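# Fit spring seats onto two damper rods

## Task

Install two spring seats, one per damper: each seat must surround that damper's rod, sit between the red spring and the eye, and have the eye's collar seated down inside the seat's recess.

## Robot and tools

Robot: two arms, left_arm carrying a five-finger left hand and right_arm carrying a right hand. Base positions in the scene frame: left_arm (+0.046, +0.334, 0) m, right_arm (-0.001, -0.503, 0) m, the latter turned very slightly about z.

Frames: the scene frame has its origin on the table top, halfway between the nominal bases, +z up, +x out over the table, left_arm toward +y. Printed hand positions, orientations (quat_wxyz) and velocities use this frame and may be off by a few cm. Offsets you send are expressed in the axes of each arm's current Hand target. The hand point sits 0.05 m in front of the palm and 0.15 m out from the wrist flange; its +z runs along straight fingers, +y out of the palm, +x across the palm away from the thumb on the right hand (toward the thumb on the left hand). Straight fingertips lie about 0.06-0.07 m past the point along +z and 0.06 m behind it along -y. A wrist bracket on the little-finger side can strike things, and a level hand can let the wrist dip below the point toward the table.

The 28-number row (every value in [-1, 1]) serves both arms in a fixed order: left_arm dx, dy, dz, rx, ry, rz; left hand thumb_turn, thumb_bend, index, middle, ring, little, force_limit, speed; then the same fourteen for right_arm and its hand. The six pose numbers are an offset, not a pose: 1.0 equals 0.6 m of travel or 180 degrees, rx/ry/rz form a single rotation vector, measured from the Hand target at the start of the action or move. Send all six as 0 to leave an arm alone. Finger numbers are absolute targets: -1 open/straight, +1 closed (thumb_turn +1 puts the thumb opposite the fingers). force_limit maps -1..+1 to about 0..10 N at the fingertip (0..15 N for the two thumb motors); speed rises from near zero at -1 to full at +0.48 and stays full above. Hands have no no-change value: repeat the hand's last sent eight numbers to keep it as it is (before any was sent, use hand_measured plus hand_force_limit and hand_speed). Closing all around grips things roughly 0.035-0.065 m thick; thumb tip to index pad can pinch light items. For a soft grip close at speed -0.94 or below; to tighten, raise force_limit and send a more-closed target.

Tools:
- execute_actions(actions, cameras): actions is a list of actions; each action is up to 15 rows at 1/30 s each, short tables repeat the last row to 15. Each row is counted from the action's start pose, so repeating an offset keeps moving further. Images come only for an empty list or when cameras names them.
- move(target, speed, blend, stop_force, zero, blocking, cameras): straight-line travel of each hand point; target is one row or up to 15 rows, each an offset from the same starting Hand targets (not chained). speed is m/s, 0.002-3.6, default 0.25 (turns at twice that in rad/s). blend is corner rounding in m. stop_force (3-120 N, shared by both arms) ends an arm's path on a push against its motion; zero=true re-zeros first. blocking=false returns after 0.5 s while motion continues (not allowed with stop_force). Paths do not avoid obstacles or the other arm; they stop after 10 s. Result adds a move: line (done, off_target, moving, held, fault) and limits (paced, held).
- wait(seconds): lets time pass; a running move keeps going.
- stop(): brakes the current move.
- zoom_image(camera, region [x0,y0,x1,y1], at most 504x504 px) on the latest image of that camera.
- show_instructions(): shows the reference pages.
- zero_wrist_force(arm: left_arm or right_arm).
- finished_scene(scene=1): ends the scene for good; the result must persist without the robot.

Cameras: cam_high, cam_low, cam_row, cam_work, cam_left_wrist, cam_right_wrist, each 896x504.

Results: end_effector_position (m), quat, velocities, Hand target (the last commanded pose after clipping; next offsets start there; the hand often rests a little short, so resend the gap), joint positions and torques, Wrist force/torque in the flange's own axes plus a peak line, hand_measured, hand_stopped_by (moving, target, force, stalled, fault) and hand_load_n (positive when the finger is pushed open; a lost grip shows as load near 0).

Motion limits: commanded orientation is clipped to 32 degrees from the measured one per step; joints slew at most 2.46 rad/s. Keep the wrist away from the arm's first-joint axis, or moves get refused or the elbow swings.

Avoid: a net force near 150 N or wrist torques near 15-17 N m cause a 10 s arm stop, as does a wrist joint lagging 0.9 degrees (7.5 for shoulder/elbow); arms are stiff, so even slightly overshooting a firm contact can fault, so approach contacts slowly with stop_force. Never let the arms touch or one hand close on the other. Do not drop parts even a few mm, release moving parts, slam, or let anything leave the table. Long holds and stretched poses heat motors (MOTOR HOT at 70 °C, brakes at 85 °C). Loose objects may get occasional small pushes.

Each tool is called after "Emit:" by a JSON object that holds its "op" and its "data", one argument or row to a line.

Reference images:

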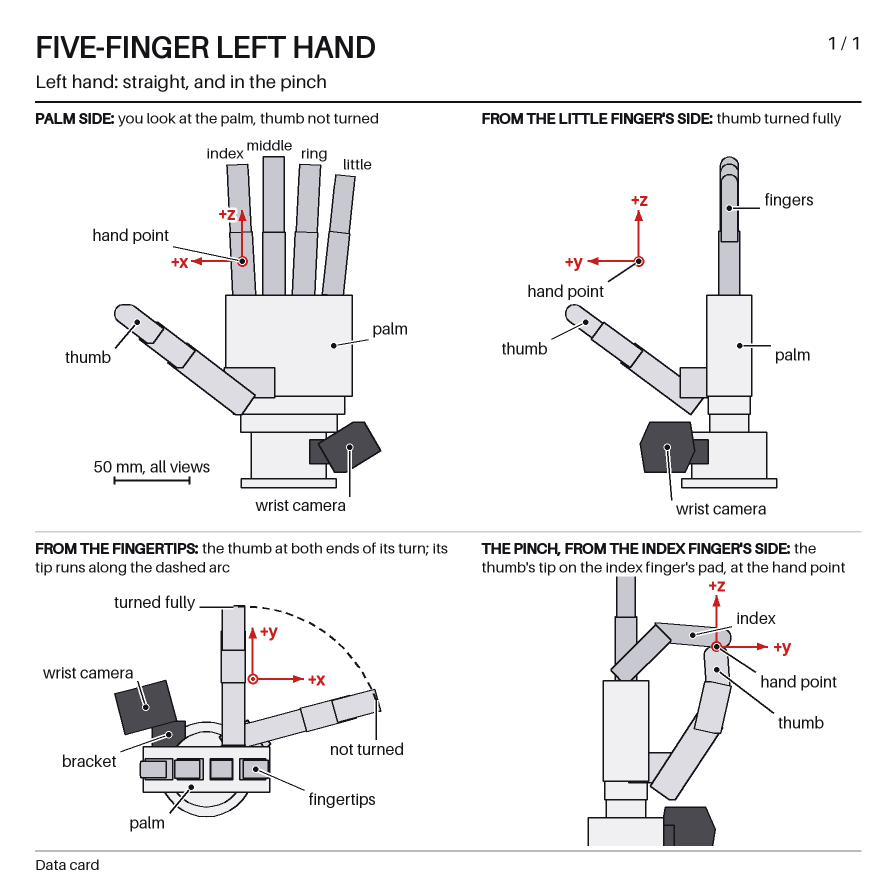

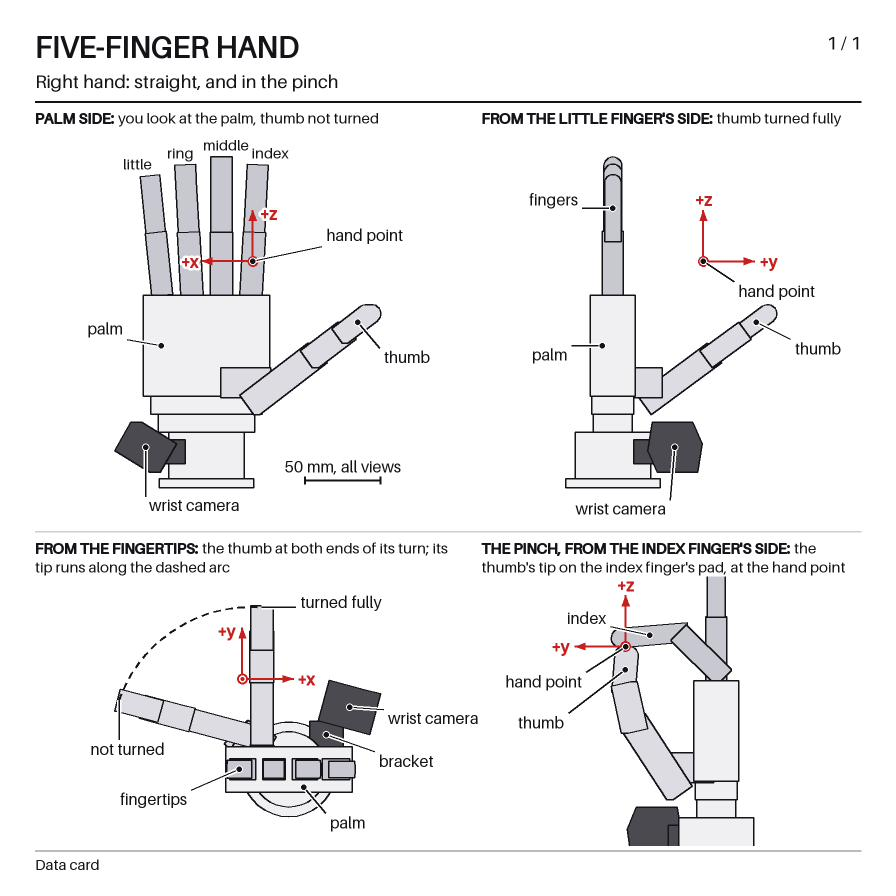

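## Session

Emit:
{"op": "execute_actions", "data": {
  "actions": []
}}

Emit:
{"op": "show_instructions", "data": {

}}

Scene clock: 0.00 s.
left_arm: end_effector_position=(+0.3865, +0.1983, +0.2518) hand_measured=(-1.000, -1.000, -1.000, -1.000, -1.000, -1.000) hand_load_n=(+0.0, +0.0, +0.0, +0.0, +0.0, +0.0) hand_stopped_by=(target, target, target, target, target, target) hand_force_limit=0.00 hand_speed=-0.80 end_effector_quat_wxyz=(+0.264, +0.732, +0.617, +0.114) | right_arm: end_effector_position=(+0.5070, -0.4554, +0.1554) hand_measured=(-1.000, -1.000, -1.000, -1.000, -1.000, -1.000) hand_load_n=(+0.0, +0.0, +0.0, +0.0, +0.0, +0.0) hand_stopped_by=(target, target, target, target, target, target) hand_force_limit=0.00 hand_speed=-0.80 end_effector_quat_wxyz=(+0.001, +0.712, -0.702, +0.000)
Joint positions: left_arm=[3.384 -1.174 -2.162 2.231 -1.206 0.325] | right_arm=[-0.236 -0.88 1.098 1.354 1.572 -3.362]
Joint velocities: within noise
Joint torques (N m): no reading
Wrist force (N): no reading
Wrist torque (N m): no reading
Wrist force, peak (N): no reading
Hand target: left_arm +0.3865, +0.1983, +0.2518; +0.264, +0.732, +0.617, +0.114 | right_arm +0.5070, -0.4554, +0.1554; +0.001, +0.712, -0.702, +0.000

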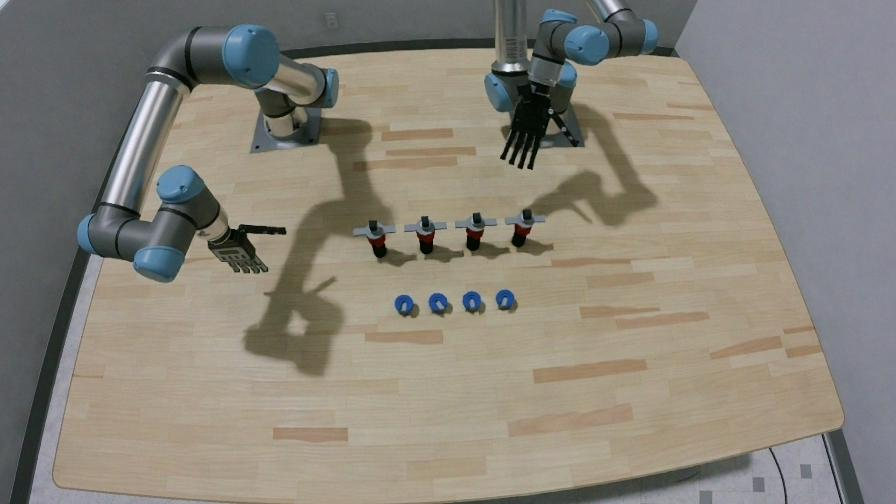

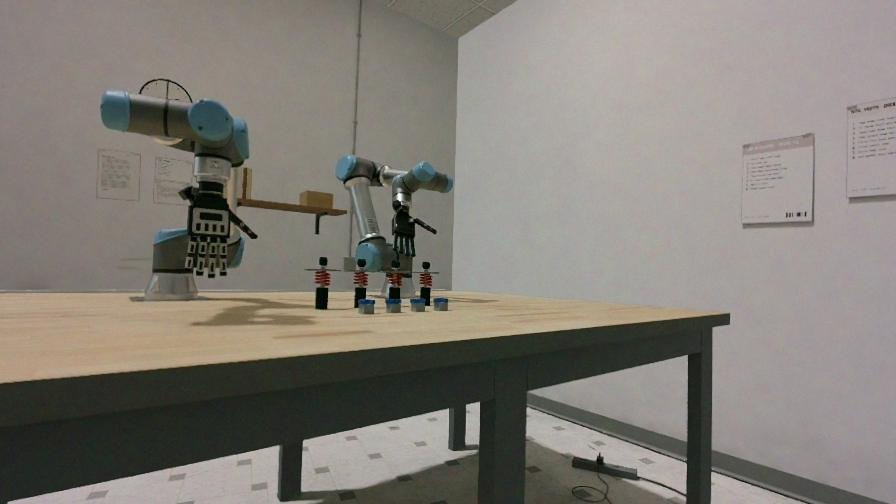

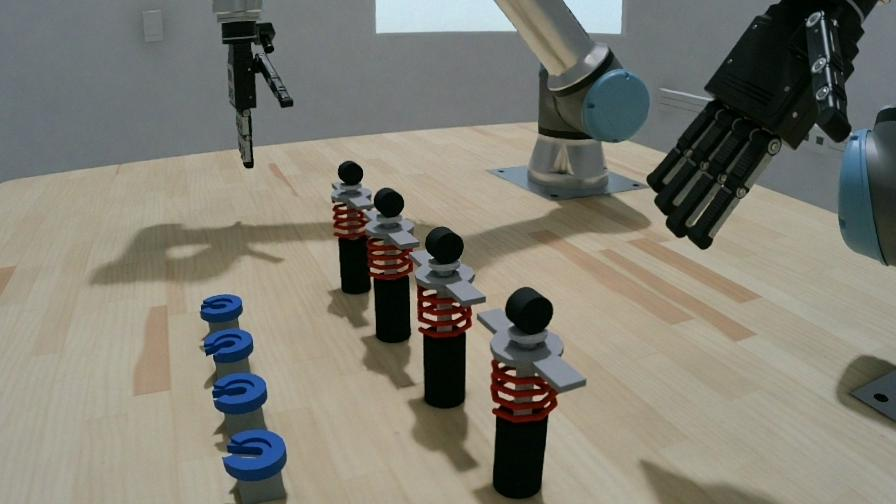

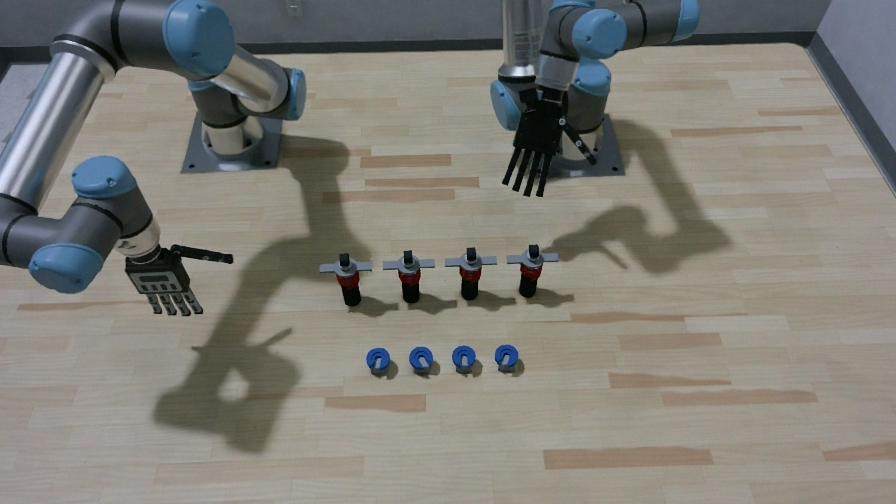

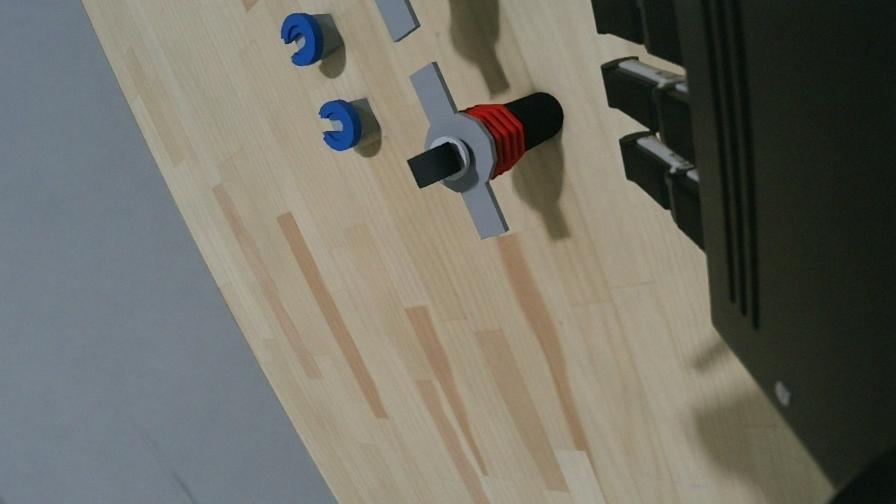

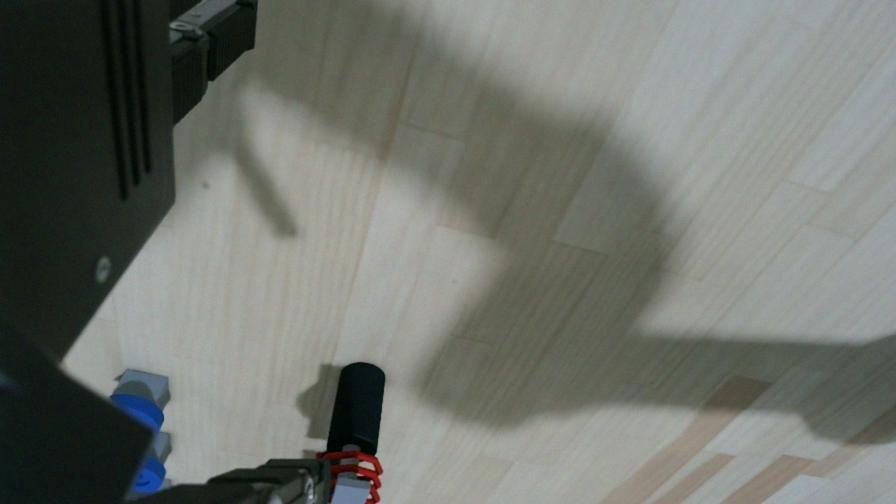

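Reference images for this scene: FIVE-FINGER LEFT HAND page 1, FIVE-FINGER HAND page 1.

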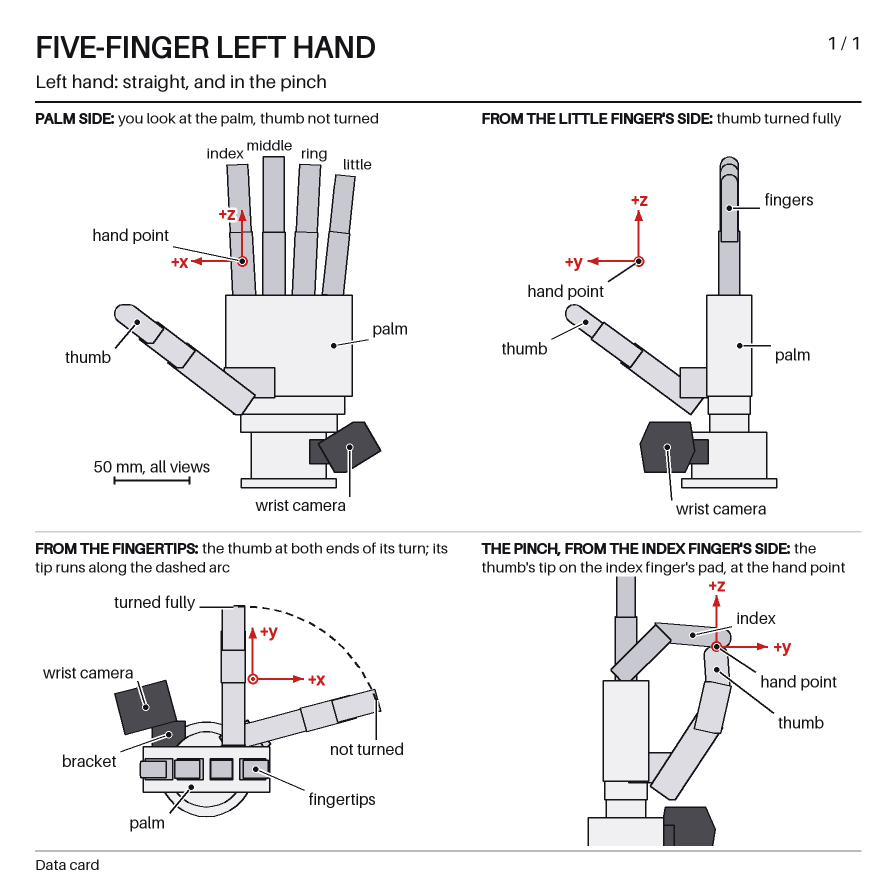

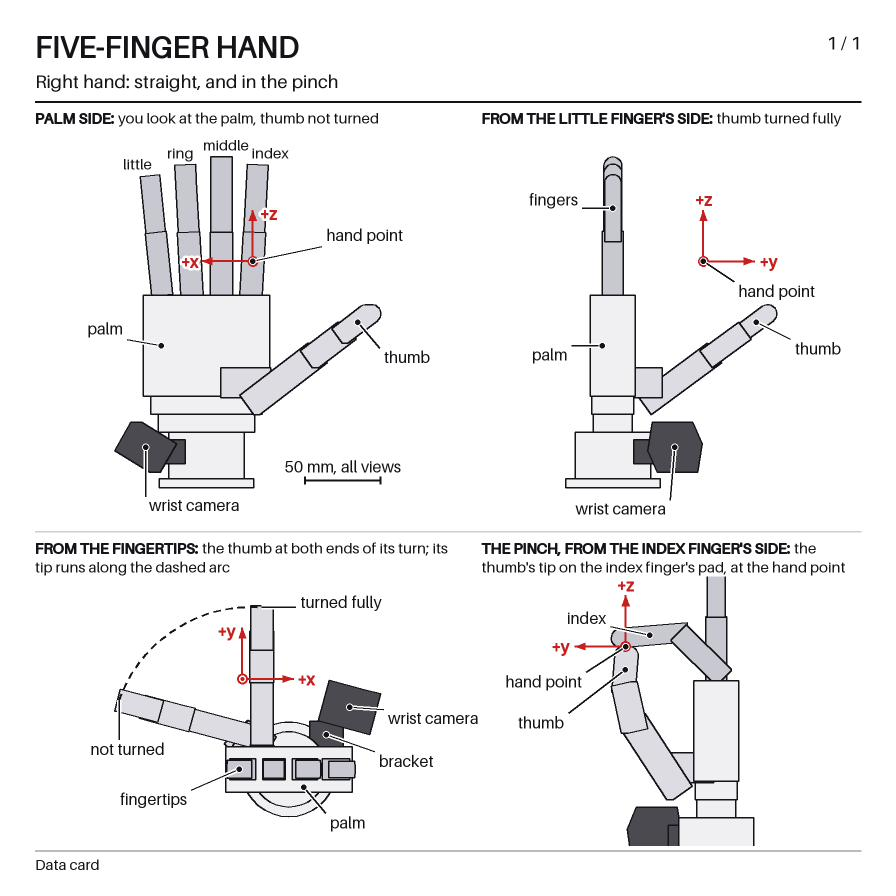

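Emit:
{"op": "zoom_image", "data": {
  "camera": "cam_row",
  "region": [180, 140, 600, 504]
}}

Emit:
{"op": "zoom_image", "data": {
  "camera": "cam_work",
  "region": [310, 230, 570, 390]
}}

Emit:
{"op": "zoom_image", "data": {
  "camera": "cam_low",
  "region": [290, 240, 470, 330]
}}

Emit:
{"op": "zoom_image", "data": {
  "camera": "cam_left_wrist",
  "region": [260, 0, 600, 260]
}}

Emit:
{"op": "zoom_image", "data": {
  "camera": "cam_row",
  "region": [460, 270, 620, 504]
}}

Emit:
{"op": "zoom_image", "data": {
  "camera": "cam_row",
  "region": [190, 280, 310, 504]
}}

Scaled by 1.200.

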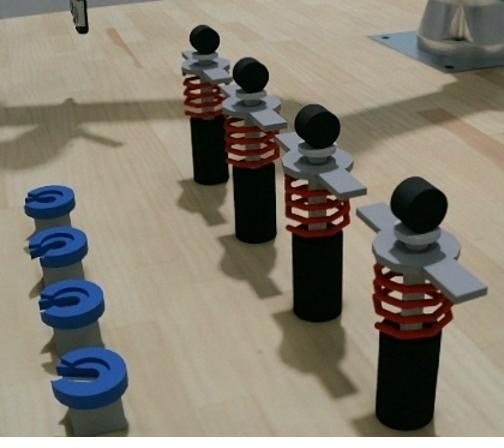

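Scaled by 1.938.

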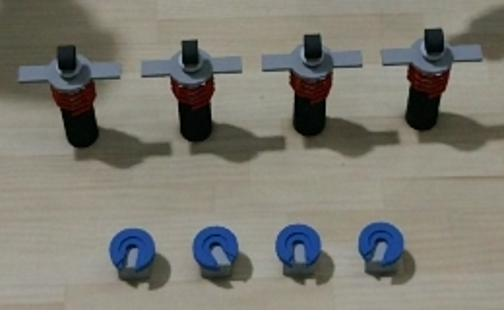

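Scaled by 2.800.

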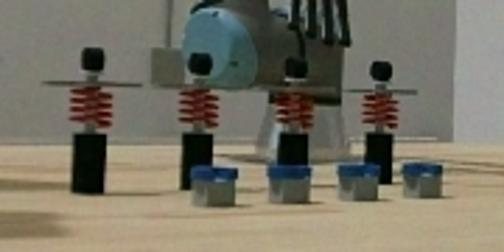

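Scaled by 1.482.

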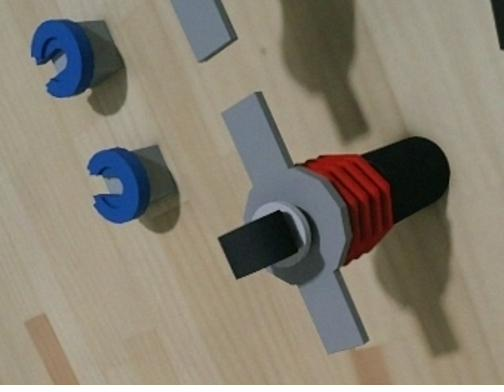

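Scaled by 2.154.

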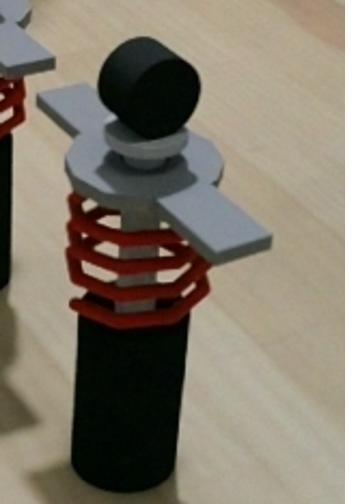

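Scaled by 2.250.

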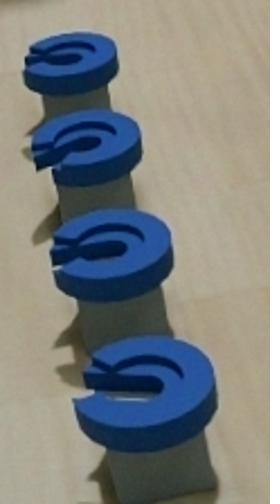

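Emit:
{"op": "zoom_image", "data": {
  "camera": "cam_work",
  "region": [320, 230, 450, 310]
}}

Emit:
{"op": "zoom_image", "data": {
  "camera": "cam_work",
  "region": [350, 330, 530, 390]
}}

Emit:
{"op": "zoom_image", "data": {
  "camera": "cam_work",
  "region": [430, 230, 570, 310]
}}

Emit:
{"op": "zoom_image", "data": {
  "camera": "cam_low",
  "region": [340, 285, 460, 325]
}}

Emit:
{"op": "zoom_image", "data": {
  "camera": "cam_low",
  "region": [300, 245, 440, 320]
}}

Scaled by 3.877.

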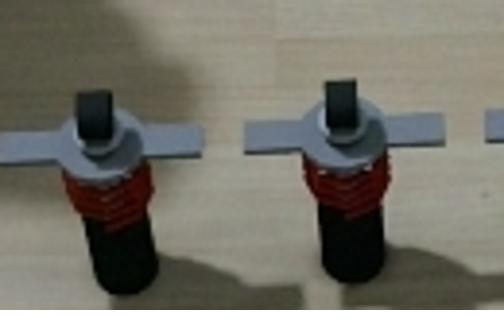

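Scaled by 2.800.

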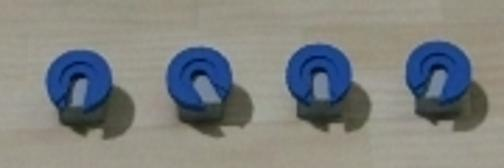

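Scaled by 3.600.

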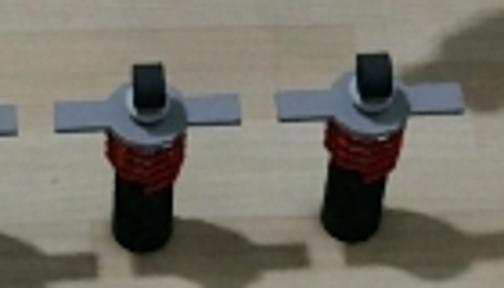

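Scaled by 4.200.

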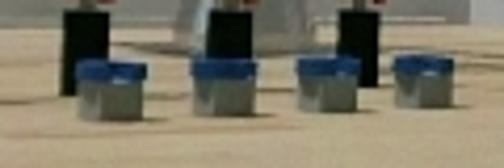

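Scaled by 3.600.

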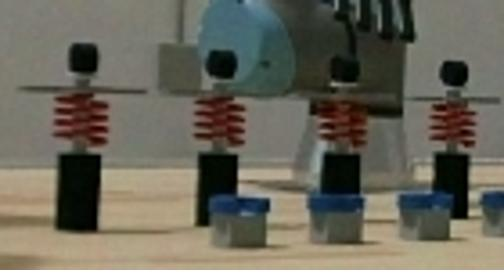

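Emit:
{"op": "move", "data": {
  "target": [-0.1138, 0.3195, 0.0883, 0.4193, 0.1607, 0.5266, 1, -1, -1, -1, -1, -1, 0, -0.2, 0, 0, 0, 0, 0, 0, 1, -1, -1, 1, 1, -1, 0, -0.2],
  "speed": 0.3,
  "cameras": ["all"]
}}

Scene clock: 190.10 s.
left_arm: end_effector_position=(+0.5277, +0.1180, +0.3068) hand_measured=(+1.000, -1.000, -1.000, -1.000, -1.000, -1.000) hand_load_n=(+0.0, +0.0, +0.0, +0.0, +0.0, +0.0) hand_stopped_by=(target, target, target, target, target, target) hand_force_limit=0.00 hand_speed=-0.20 end_effector_quat_wxyz=(-0.353, +0.931, +0.058, +0.072) | right_arm: end_effector_position=(+0.5070, -0.4554, +0.1554) hand_measured=(+1.000, -1.000, -1.000, +1.000, +1.000, -1.000) hand_load_n=(+0.0, +0.0, +0.0, +0.0, +0.0, +0.0) hand_stopped_by=(target, target, target, target, target, target) hand_force_limit=0.00 hand_speed=-0.20 end_effector_quat_wxyz=(+0.001, +0.712, -0.702, +0.000)
Joint positions: left_arm=[2.71 -2.134 -1.063 1.369 -2.271 0.919] | right_arm=[-0.236 -0.88 1.098 1.354 1.572 -3.362]
Joint torques (N m): left_arm=[7.44 54.37 4.37 -0.71 1.44 -1.84] | right_arm=[0.62 -47 -17.45 2.64 0.1 -0.03]
Wrist force (N): left_arm=[1.9 -4.5 -0.2] | right_arm=[0.0 0.1 0.2]
Wrist torque (N m): left_arm=[0.11 -0.16 0.40] | right_arm=[0.01 -0.03 0.00]
Wrist force, peak (N): left_arm=[2.1 -5.3 -0.7] | right_arm=[0.5 -0.1 0.0]
Hand target: left_arm +0.5277, +0.1180, +0.3068; -0.353, +0.931, +0.059, +0.072 (not the last commanded pose) | right_arm +0.5070, -0.4554, +0.1554; +0.001, +0.712, -0.702, +0.000
Off the commanded pose: left_arm 0.039 m, 23 deg | right_arm 0.000 m, 0 deg.
move: held (left_arm; a check stopped the path); limits=held
pose unreachable (left arm): on one or more control steps of this call, first in action 0 (counted from 0), this arm could not follow its commanded pose, so it was not sent that pose on those steps. It may still have moved: this result reports where it is.
cause: moving toward the commanded pose would bring two parts of the arm too close to each other (joints 4 (wrist 1) to 6 (wrist 3) lie between them).

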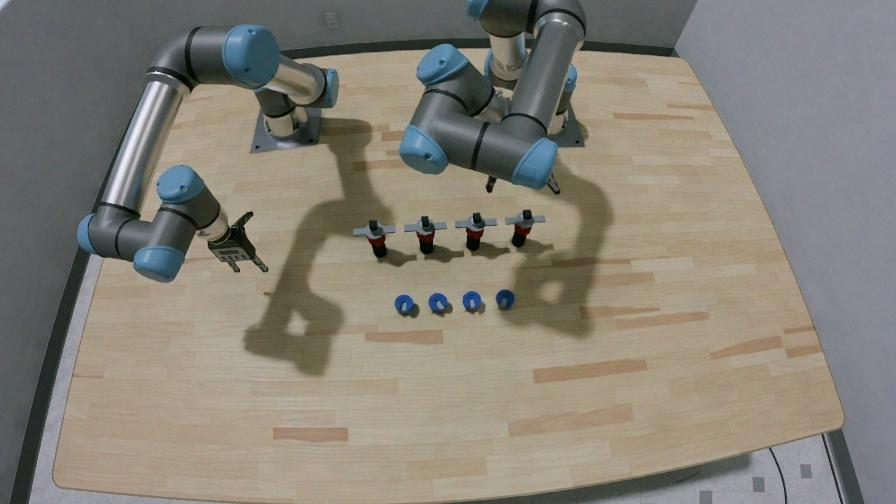

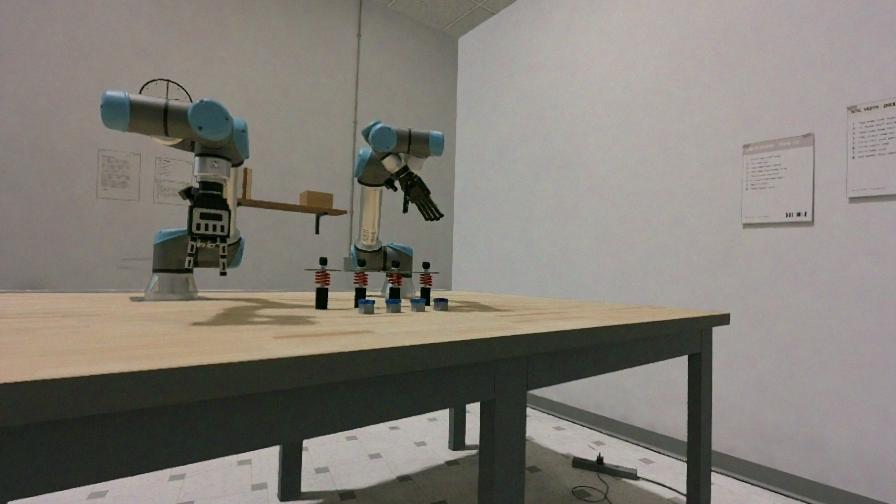

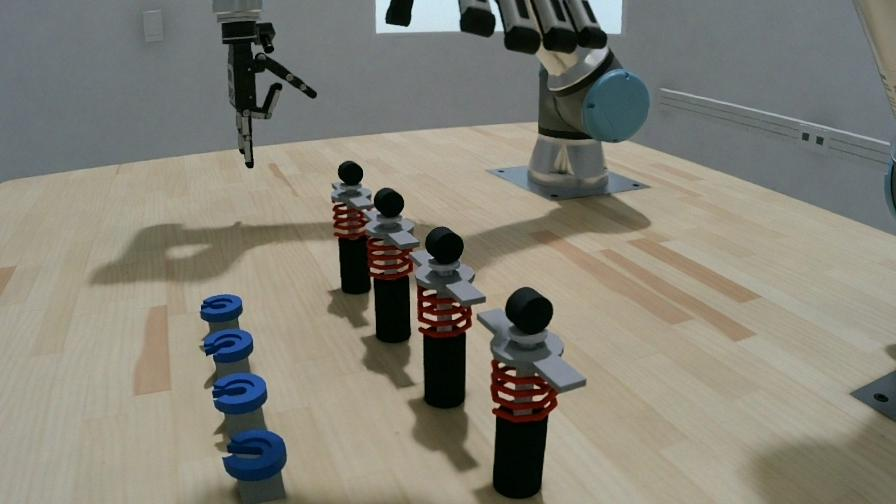

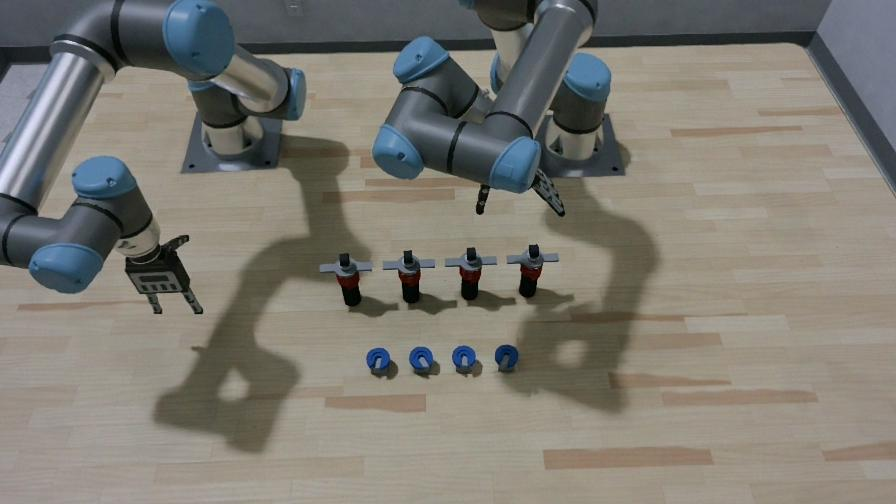

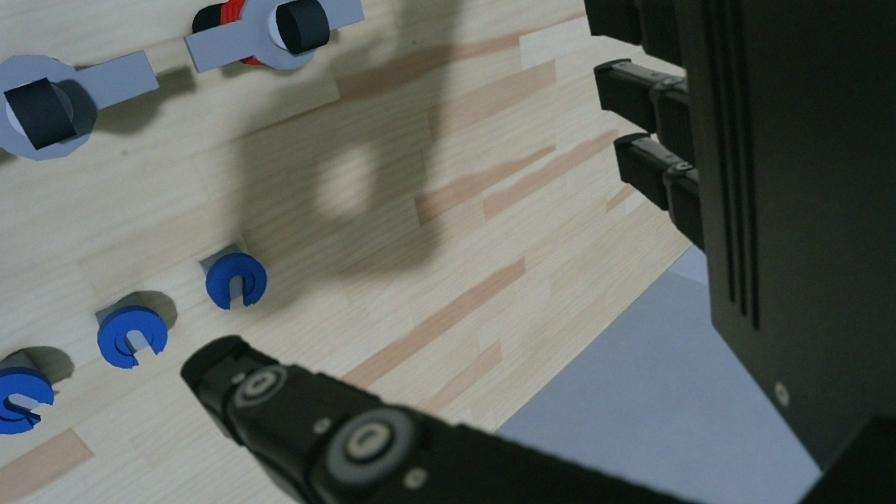

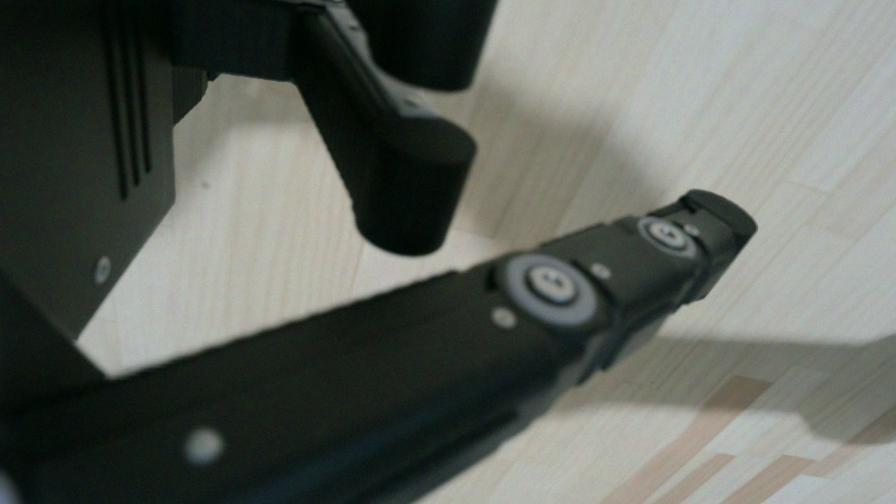

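Emit:
{"op": "move", "data": {
  "target": [0.1208, 0.1632, 0.1265, -0.0143, 0.0133, 0.1015, 1, -1, -1, -1, -1, -1, 0, -0.2, 0, 0, 0, 0, 0, 0, 1, -1, -1, 1, 1, -1, 0, -0.2],
  "speed": 0.2,
  "cameras": ["cam_work", "cam_low", "cam_left_wrist", "cam_row"]
}}

Scene clock: 239.10 s.
left_arm: end_effector_position=(+0.6216, +0.1000, +0.1999) hand_measured=(+1.000, -1.000, -1.000, -1.000, -1.000, -1.000) hand_load_n=(+0.0, +0.0, +0.0, +0.0, +0.0, +0.0) hand_stopped_by=(target, target, target, target, target, target) hand_force_limit=0.00 hand_speed=-0.20 end_effector_quat_wxyz=(-0.340, +0.934, -0.099, +0.036) | right_arm: end_effector_position=(+0.5070, -0.4554, +0.1554) hand_measured=(+1.000, -1.000, -1.000, +1.000, +1.000, -1.000) hand_load_n=(+0.0, +0.0, +0.0, +0.0, +0.0, +0.0) hand_stopped_by=(target, target, target, target, target, target) hand_force_limit=0.00 hand_speed=-0.20 end_effector_quat_wxyz=(+0.001, +0.712, -0.702, +0.000)
Joint positions: left_arm=[2.78 -2.407 -0.809 1.52 -2.26 1.374] | right_arm=[-0.236 -0.88 1.098 1.354 1.572 -3.362]
Joint torques (N m): left_arm=[8 44.44 29.74 -4.44 1.6 2.19] | right_arm=[0.46 -46.65 -18.12 2.61 0.15 0.09]
Wrist force (N): left_arm=[1.0 -4.5 -0.7] | right_arm=[0.1 -0.1 0.0]
Wrist torque (N m): left_arm=[0.14 -0.14 0.23] | right_arm=[0.00 -0.03 0.00]
Wrist force, peak (N): left_arm=[1.4 -5.4 -1.0] | right_arm=[0.3 -0.3 -0.1]
Hand target: left_arm +0.6217, +0.1000, +0.1998; -0.340, +0.934, -0.099, +0.036 | right_arm +0.5070, -0.4554, +0.1554; +0.001, +0.712, -0.702, +0.000
Off the commanded pose: left_arm 0.000 m, 0 deg | right_arm 0.000 m, 0 deg.
move: done
Images, in order (width x height): cam_low 896x504, cam_row 896x504, cam_work 896x504, cam_left_wrist 896x504.

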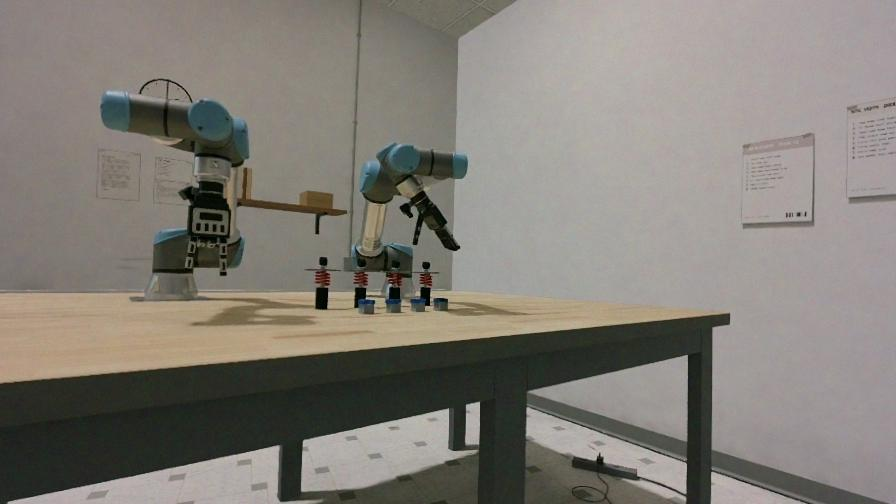

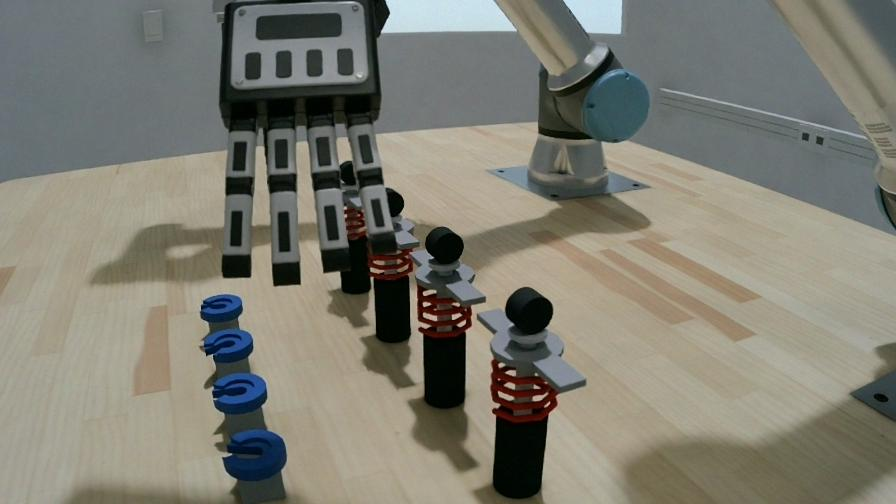

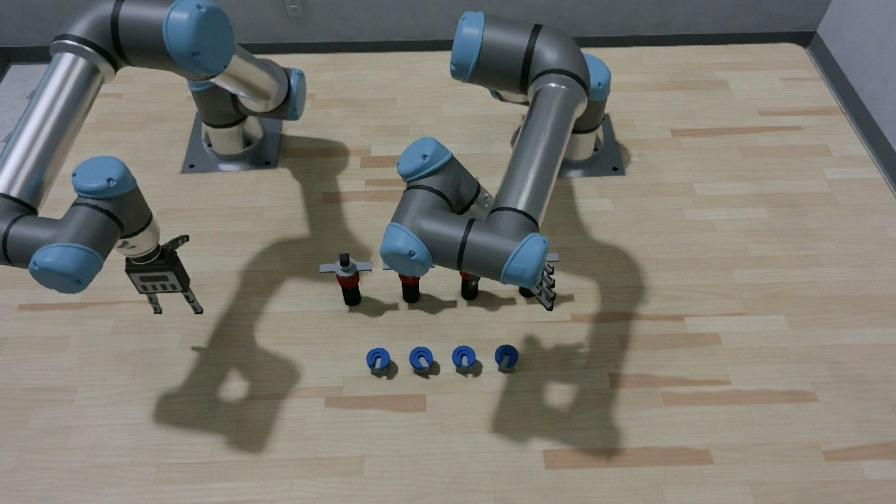

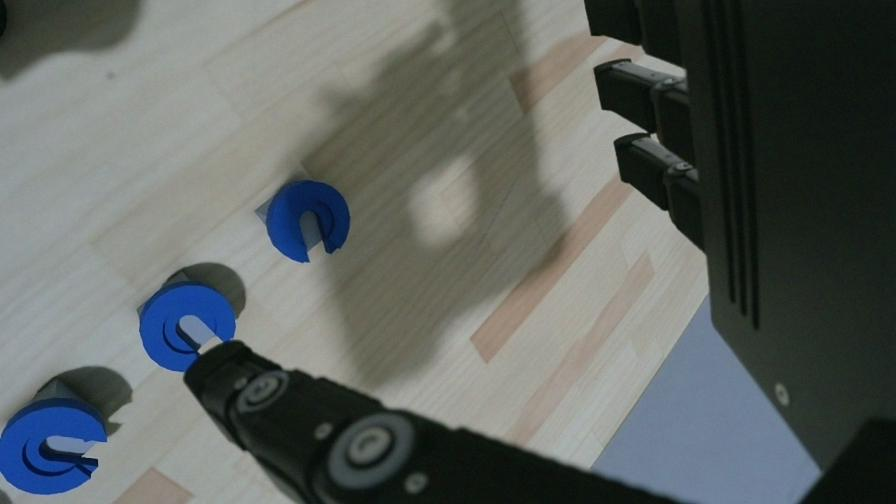

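Emit:
{"op": "move", "data": {
  "target": [0, 0, 0, 0, 0, 0, 1, -1, 0.2, -1, -1, -1, 0, -0.2, 0, 0, 0, 0, 0, 0, 1, -1, -1, 1, 1, -1, 0, -0.2],
  "speed": 0.2,
  "cameras": ["cam_work", "cam_left_wrist", "cam_row"]
}}

Scene clock: 243.47 s.
left_arm: end_effector_position=(+0.6217, +0.1000, +0.1998) hand_measured=(+1.000, -1.000, +0.200, -1.000, -1.000, -1.000) hand_load_n=(+0.0, +0.0, +0.0, +0.0, +0.0, -0.5) hand_stopped_by=(target, target, target, target, target, target) hand_force_limit=0.00 hand_speed=-0.20 end_effector_quat_wxyz=(-0.340, +0.934, -0.099, +0.036) | right_arm: end_effector_position=(+0.5070, -0.4554, +0.1554) hand_measured=(+1.000, -1.000, -1.000, +1.000, +1.000, -1.000) hand_load_n=(+0.0, +0.0, +0.0, +0.0, +0.0, +0.0) hand_stopped_by=(target, target, target, target, target, target) hand_force_limit=0.00 hand_speed=-0.20 end_effector_quat_wxyz=(+0.001, +0.712, -0.702, +0.000)
Joint positions: left_arm=[2.781 -2.407 -0.809 1.52 -2.26 1.375] | right_arm=[-0.236 -0.88 1.098 1.354 1.572 -3.362]
Joint torques (N m): left_arm=[7.59 45.09 30.08 -4.48 1.43 2.17] | right_arm=[0.55 -47.89 -17.26 2.6 0.24 0.09]
Wrist force (N): left_arm=[1.0 -4.5 -0.7] | right_arm=[0.0 0.0 0.1]
Wrist torque (N m): left_arm=[0.13 -0.15 0.24] | right_arm=[0.01 -0.02 0.00]
Wrist force, peak (N): left_arm=[1.1 -4.6 -0.7] | right_arm=[0.2 0.0 0.4]
Hand target: left_arm +0.6217, +0.1000, +0.1998; -0.340, +0.934, -0.099, +0.036 | right_arm +0.5070, -0.4554, +0.1554; +0.001, +0.712, -0.702, +0.000
Off the commanded pose: left_arm 0.000 m, 0 deg | right_arm 0.000 m, 0 deg.
move: done
Images, in order (width x height): cam_row 896x504, cam_work 896x504, cam_left_wrist 896x504.

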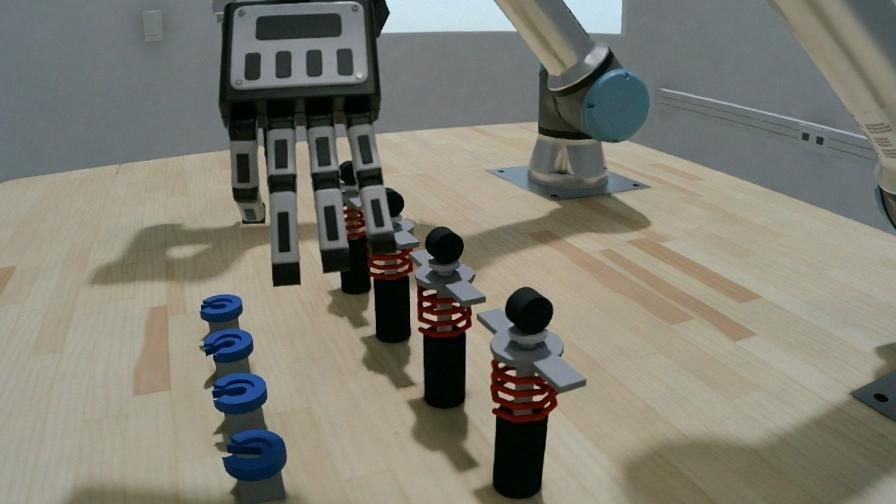

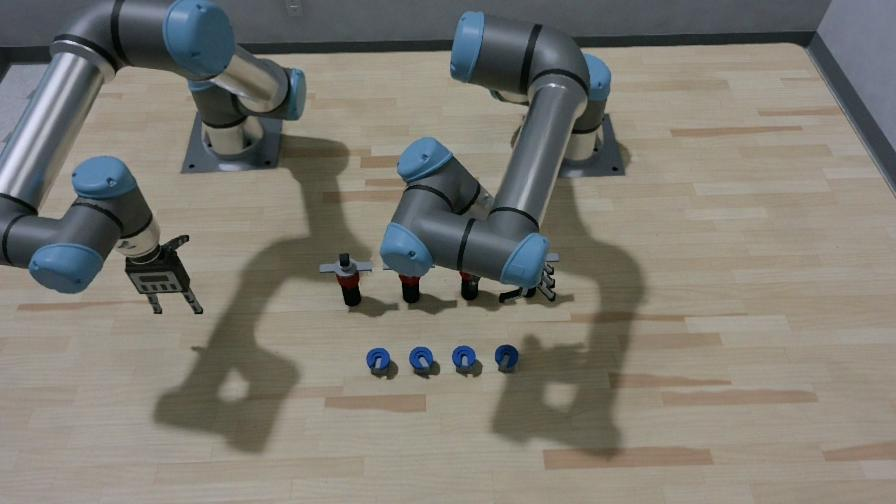

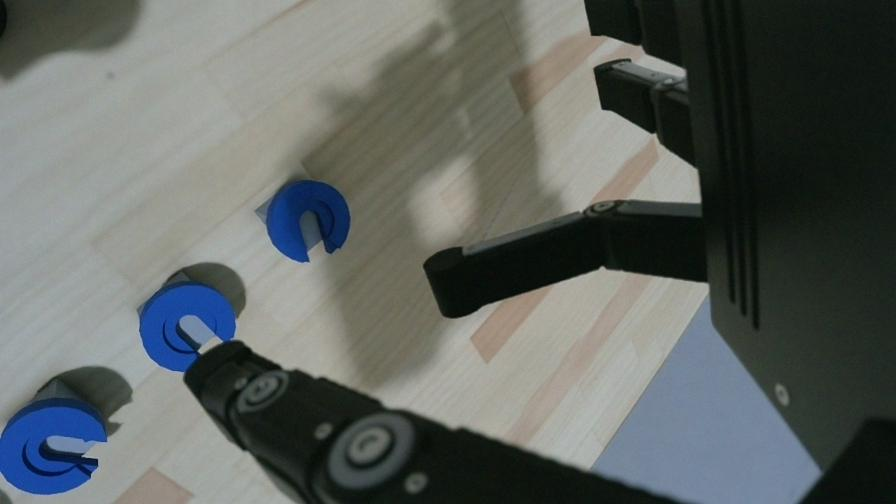

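Emit:
{"op": "move", "data": {
  "target": [0, 0.0643, 0.0766, 0, 0, 0, 1, -1, 0.2, -1, -1, -1, 0, -0.2, 0, 0, 0, 0, 0, 0, 1, -1, -1, 1, 1, -1, 0, -0.2],
  "speed": 0.2,
  "cameras": ["cam_work", "cam_left_wrist", "cam_row", "cam_low"]
}}

Scene clock: 252.50 s.
left_arm: end_effector_position=(+0.6216, +0.1000, +0.1399) hand_measured=(+1.000, -1.000, +0.200, -1.000, -1.000, -1.000) hand_load_n=(+0.0, +0.0, +0.0, +0.0, +0.0, +0.0) hand_stopped_by=(target, target, target, target, target, target) hand_force_limit=0.00 hand_speed=-0.20 end_effector_quat_wxyz=(-0.340, +0.934, -0.099, +0.036) | right_arm: end_effector_position=(+0.5070, -0.4554, +0.1554) hand_measured=(+1.000, -1.000, -1.000, +1.000, +1.000, -1.000) hand_load_n=(+0.0, +0.0, +0.0, +0.0, +0.0, +0.0) hand_stopped_by=(target, target, target, target, target, target) hand_force_limit=0.00 hand_speed=-0.20 end_effector_quat_wxyz=(+0.001, +0.712, -0.702, +0.000)
Joint positions: left_arm=[2.781 -2.434 -0.916 1.653 -2.26 1.375] | right_arm=[-0.236 -0.88 1.098 1.354 1.572 -3.362]
Joint torques (N m): left_arm=[2.58 44.95 4.13 -0.6 -2.6 2.2] | right_arm=[0.43 -47.89 -18.57 2.59 0.07 0.04]
Wrist force (N): left_arm=[1.1 -4.5 -0.3] | right_arm=[0.4 -0.2 0.1]
Wrist torque (N m): left_arm=[0.09 -0.13 0.22] | right_arm=[-0.02 -0.08 0.00]
Wrist force, peak (N): left_arm=[1.0 -5.2 -1.1] | right_arm=[0.3 -0.2 0.3]
Hand target: left_arm +0.6217, +0.1000, +0.1398; -0.340, +0.934, -0.099, +0.036 | right_arm +0.5070, -0.4554, +0.1554; +0.001, +0.712, -0.702, +0.000
Off the commanded pose: left_arm 0.000 m, 0 deg | right_arm 0.000 m, 0 deg.
move: done
Images, in order (width x height): cam_low 896x504, cam_row 896x504, cam_work 896x504, cam_left_wrist 896x504.

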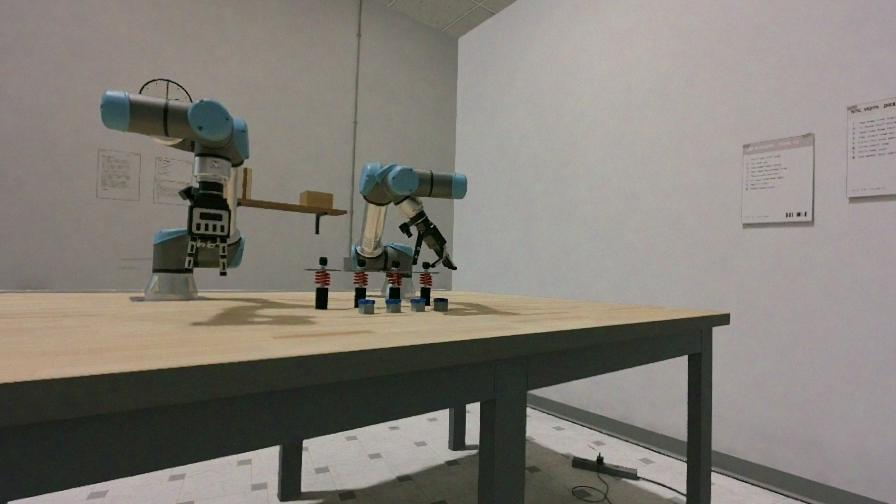

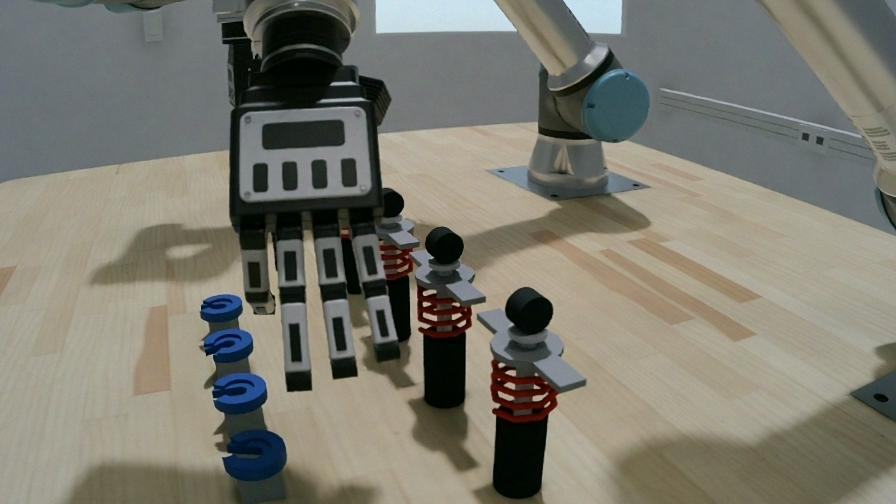

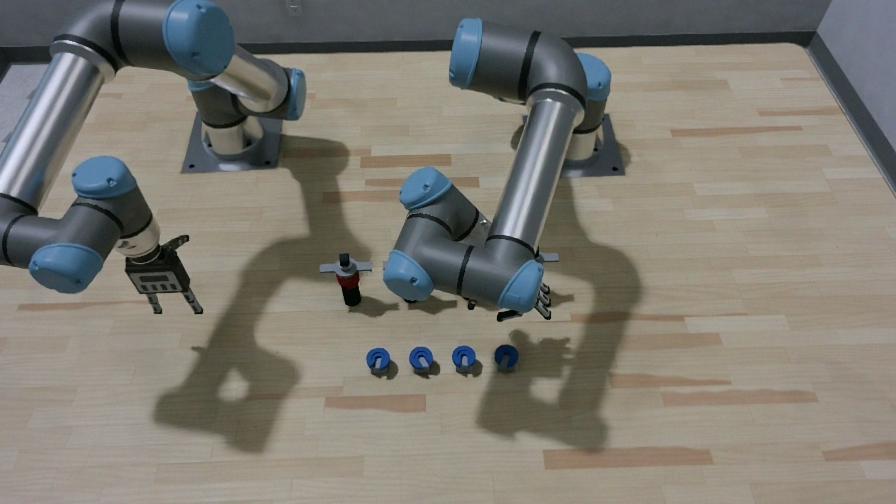

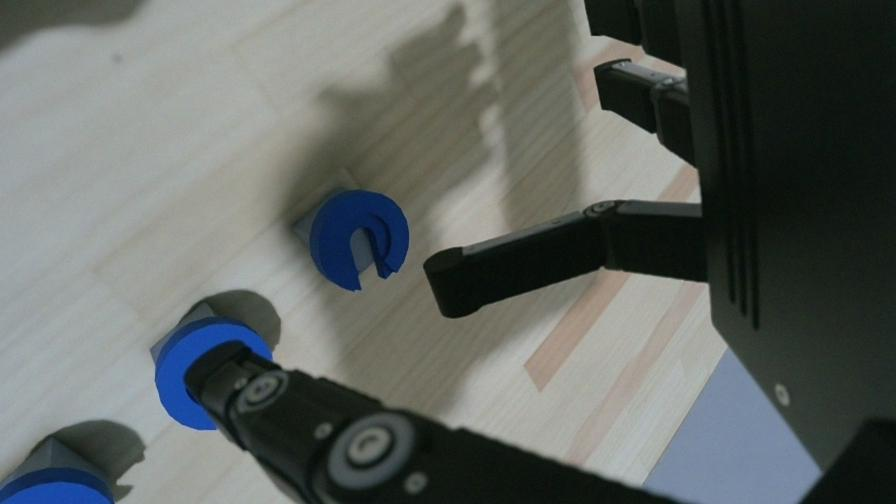

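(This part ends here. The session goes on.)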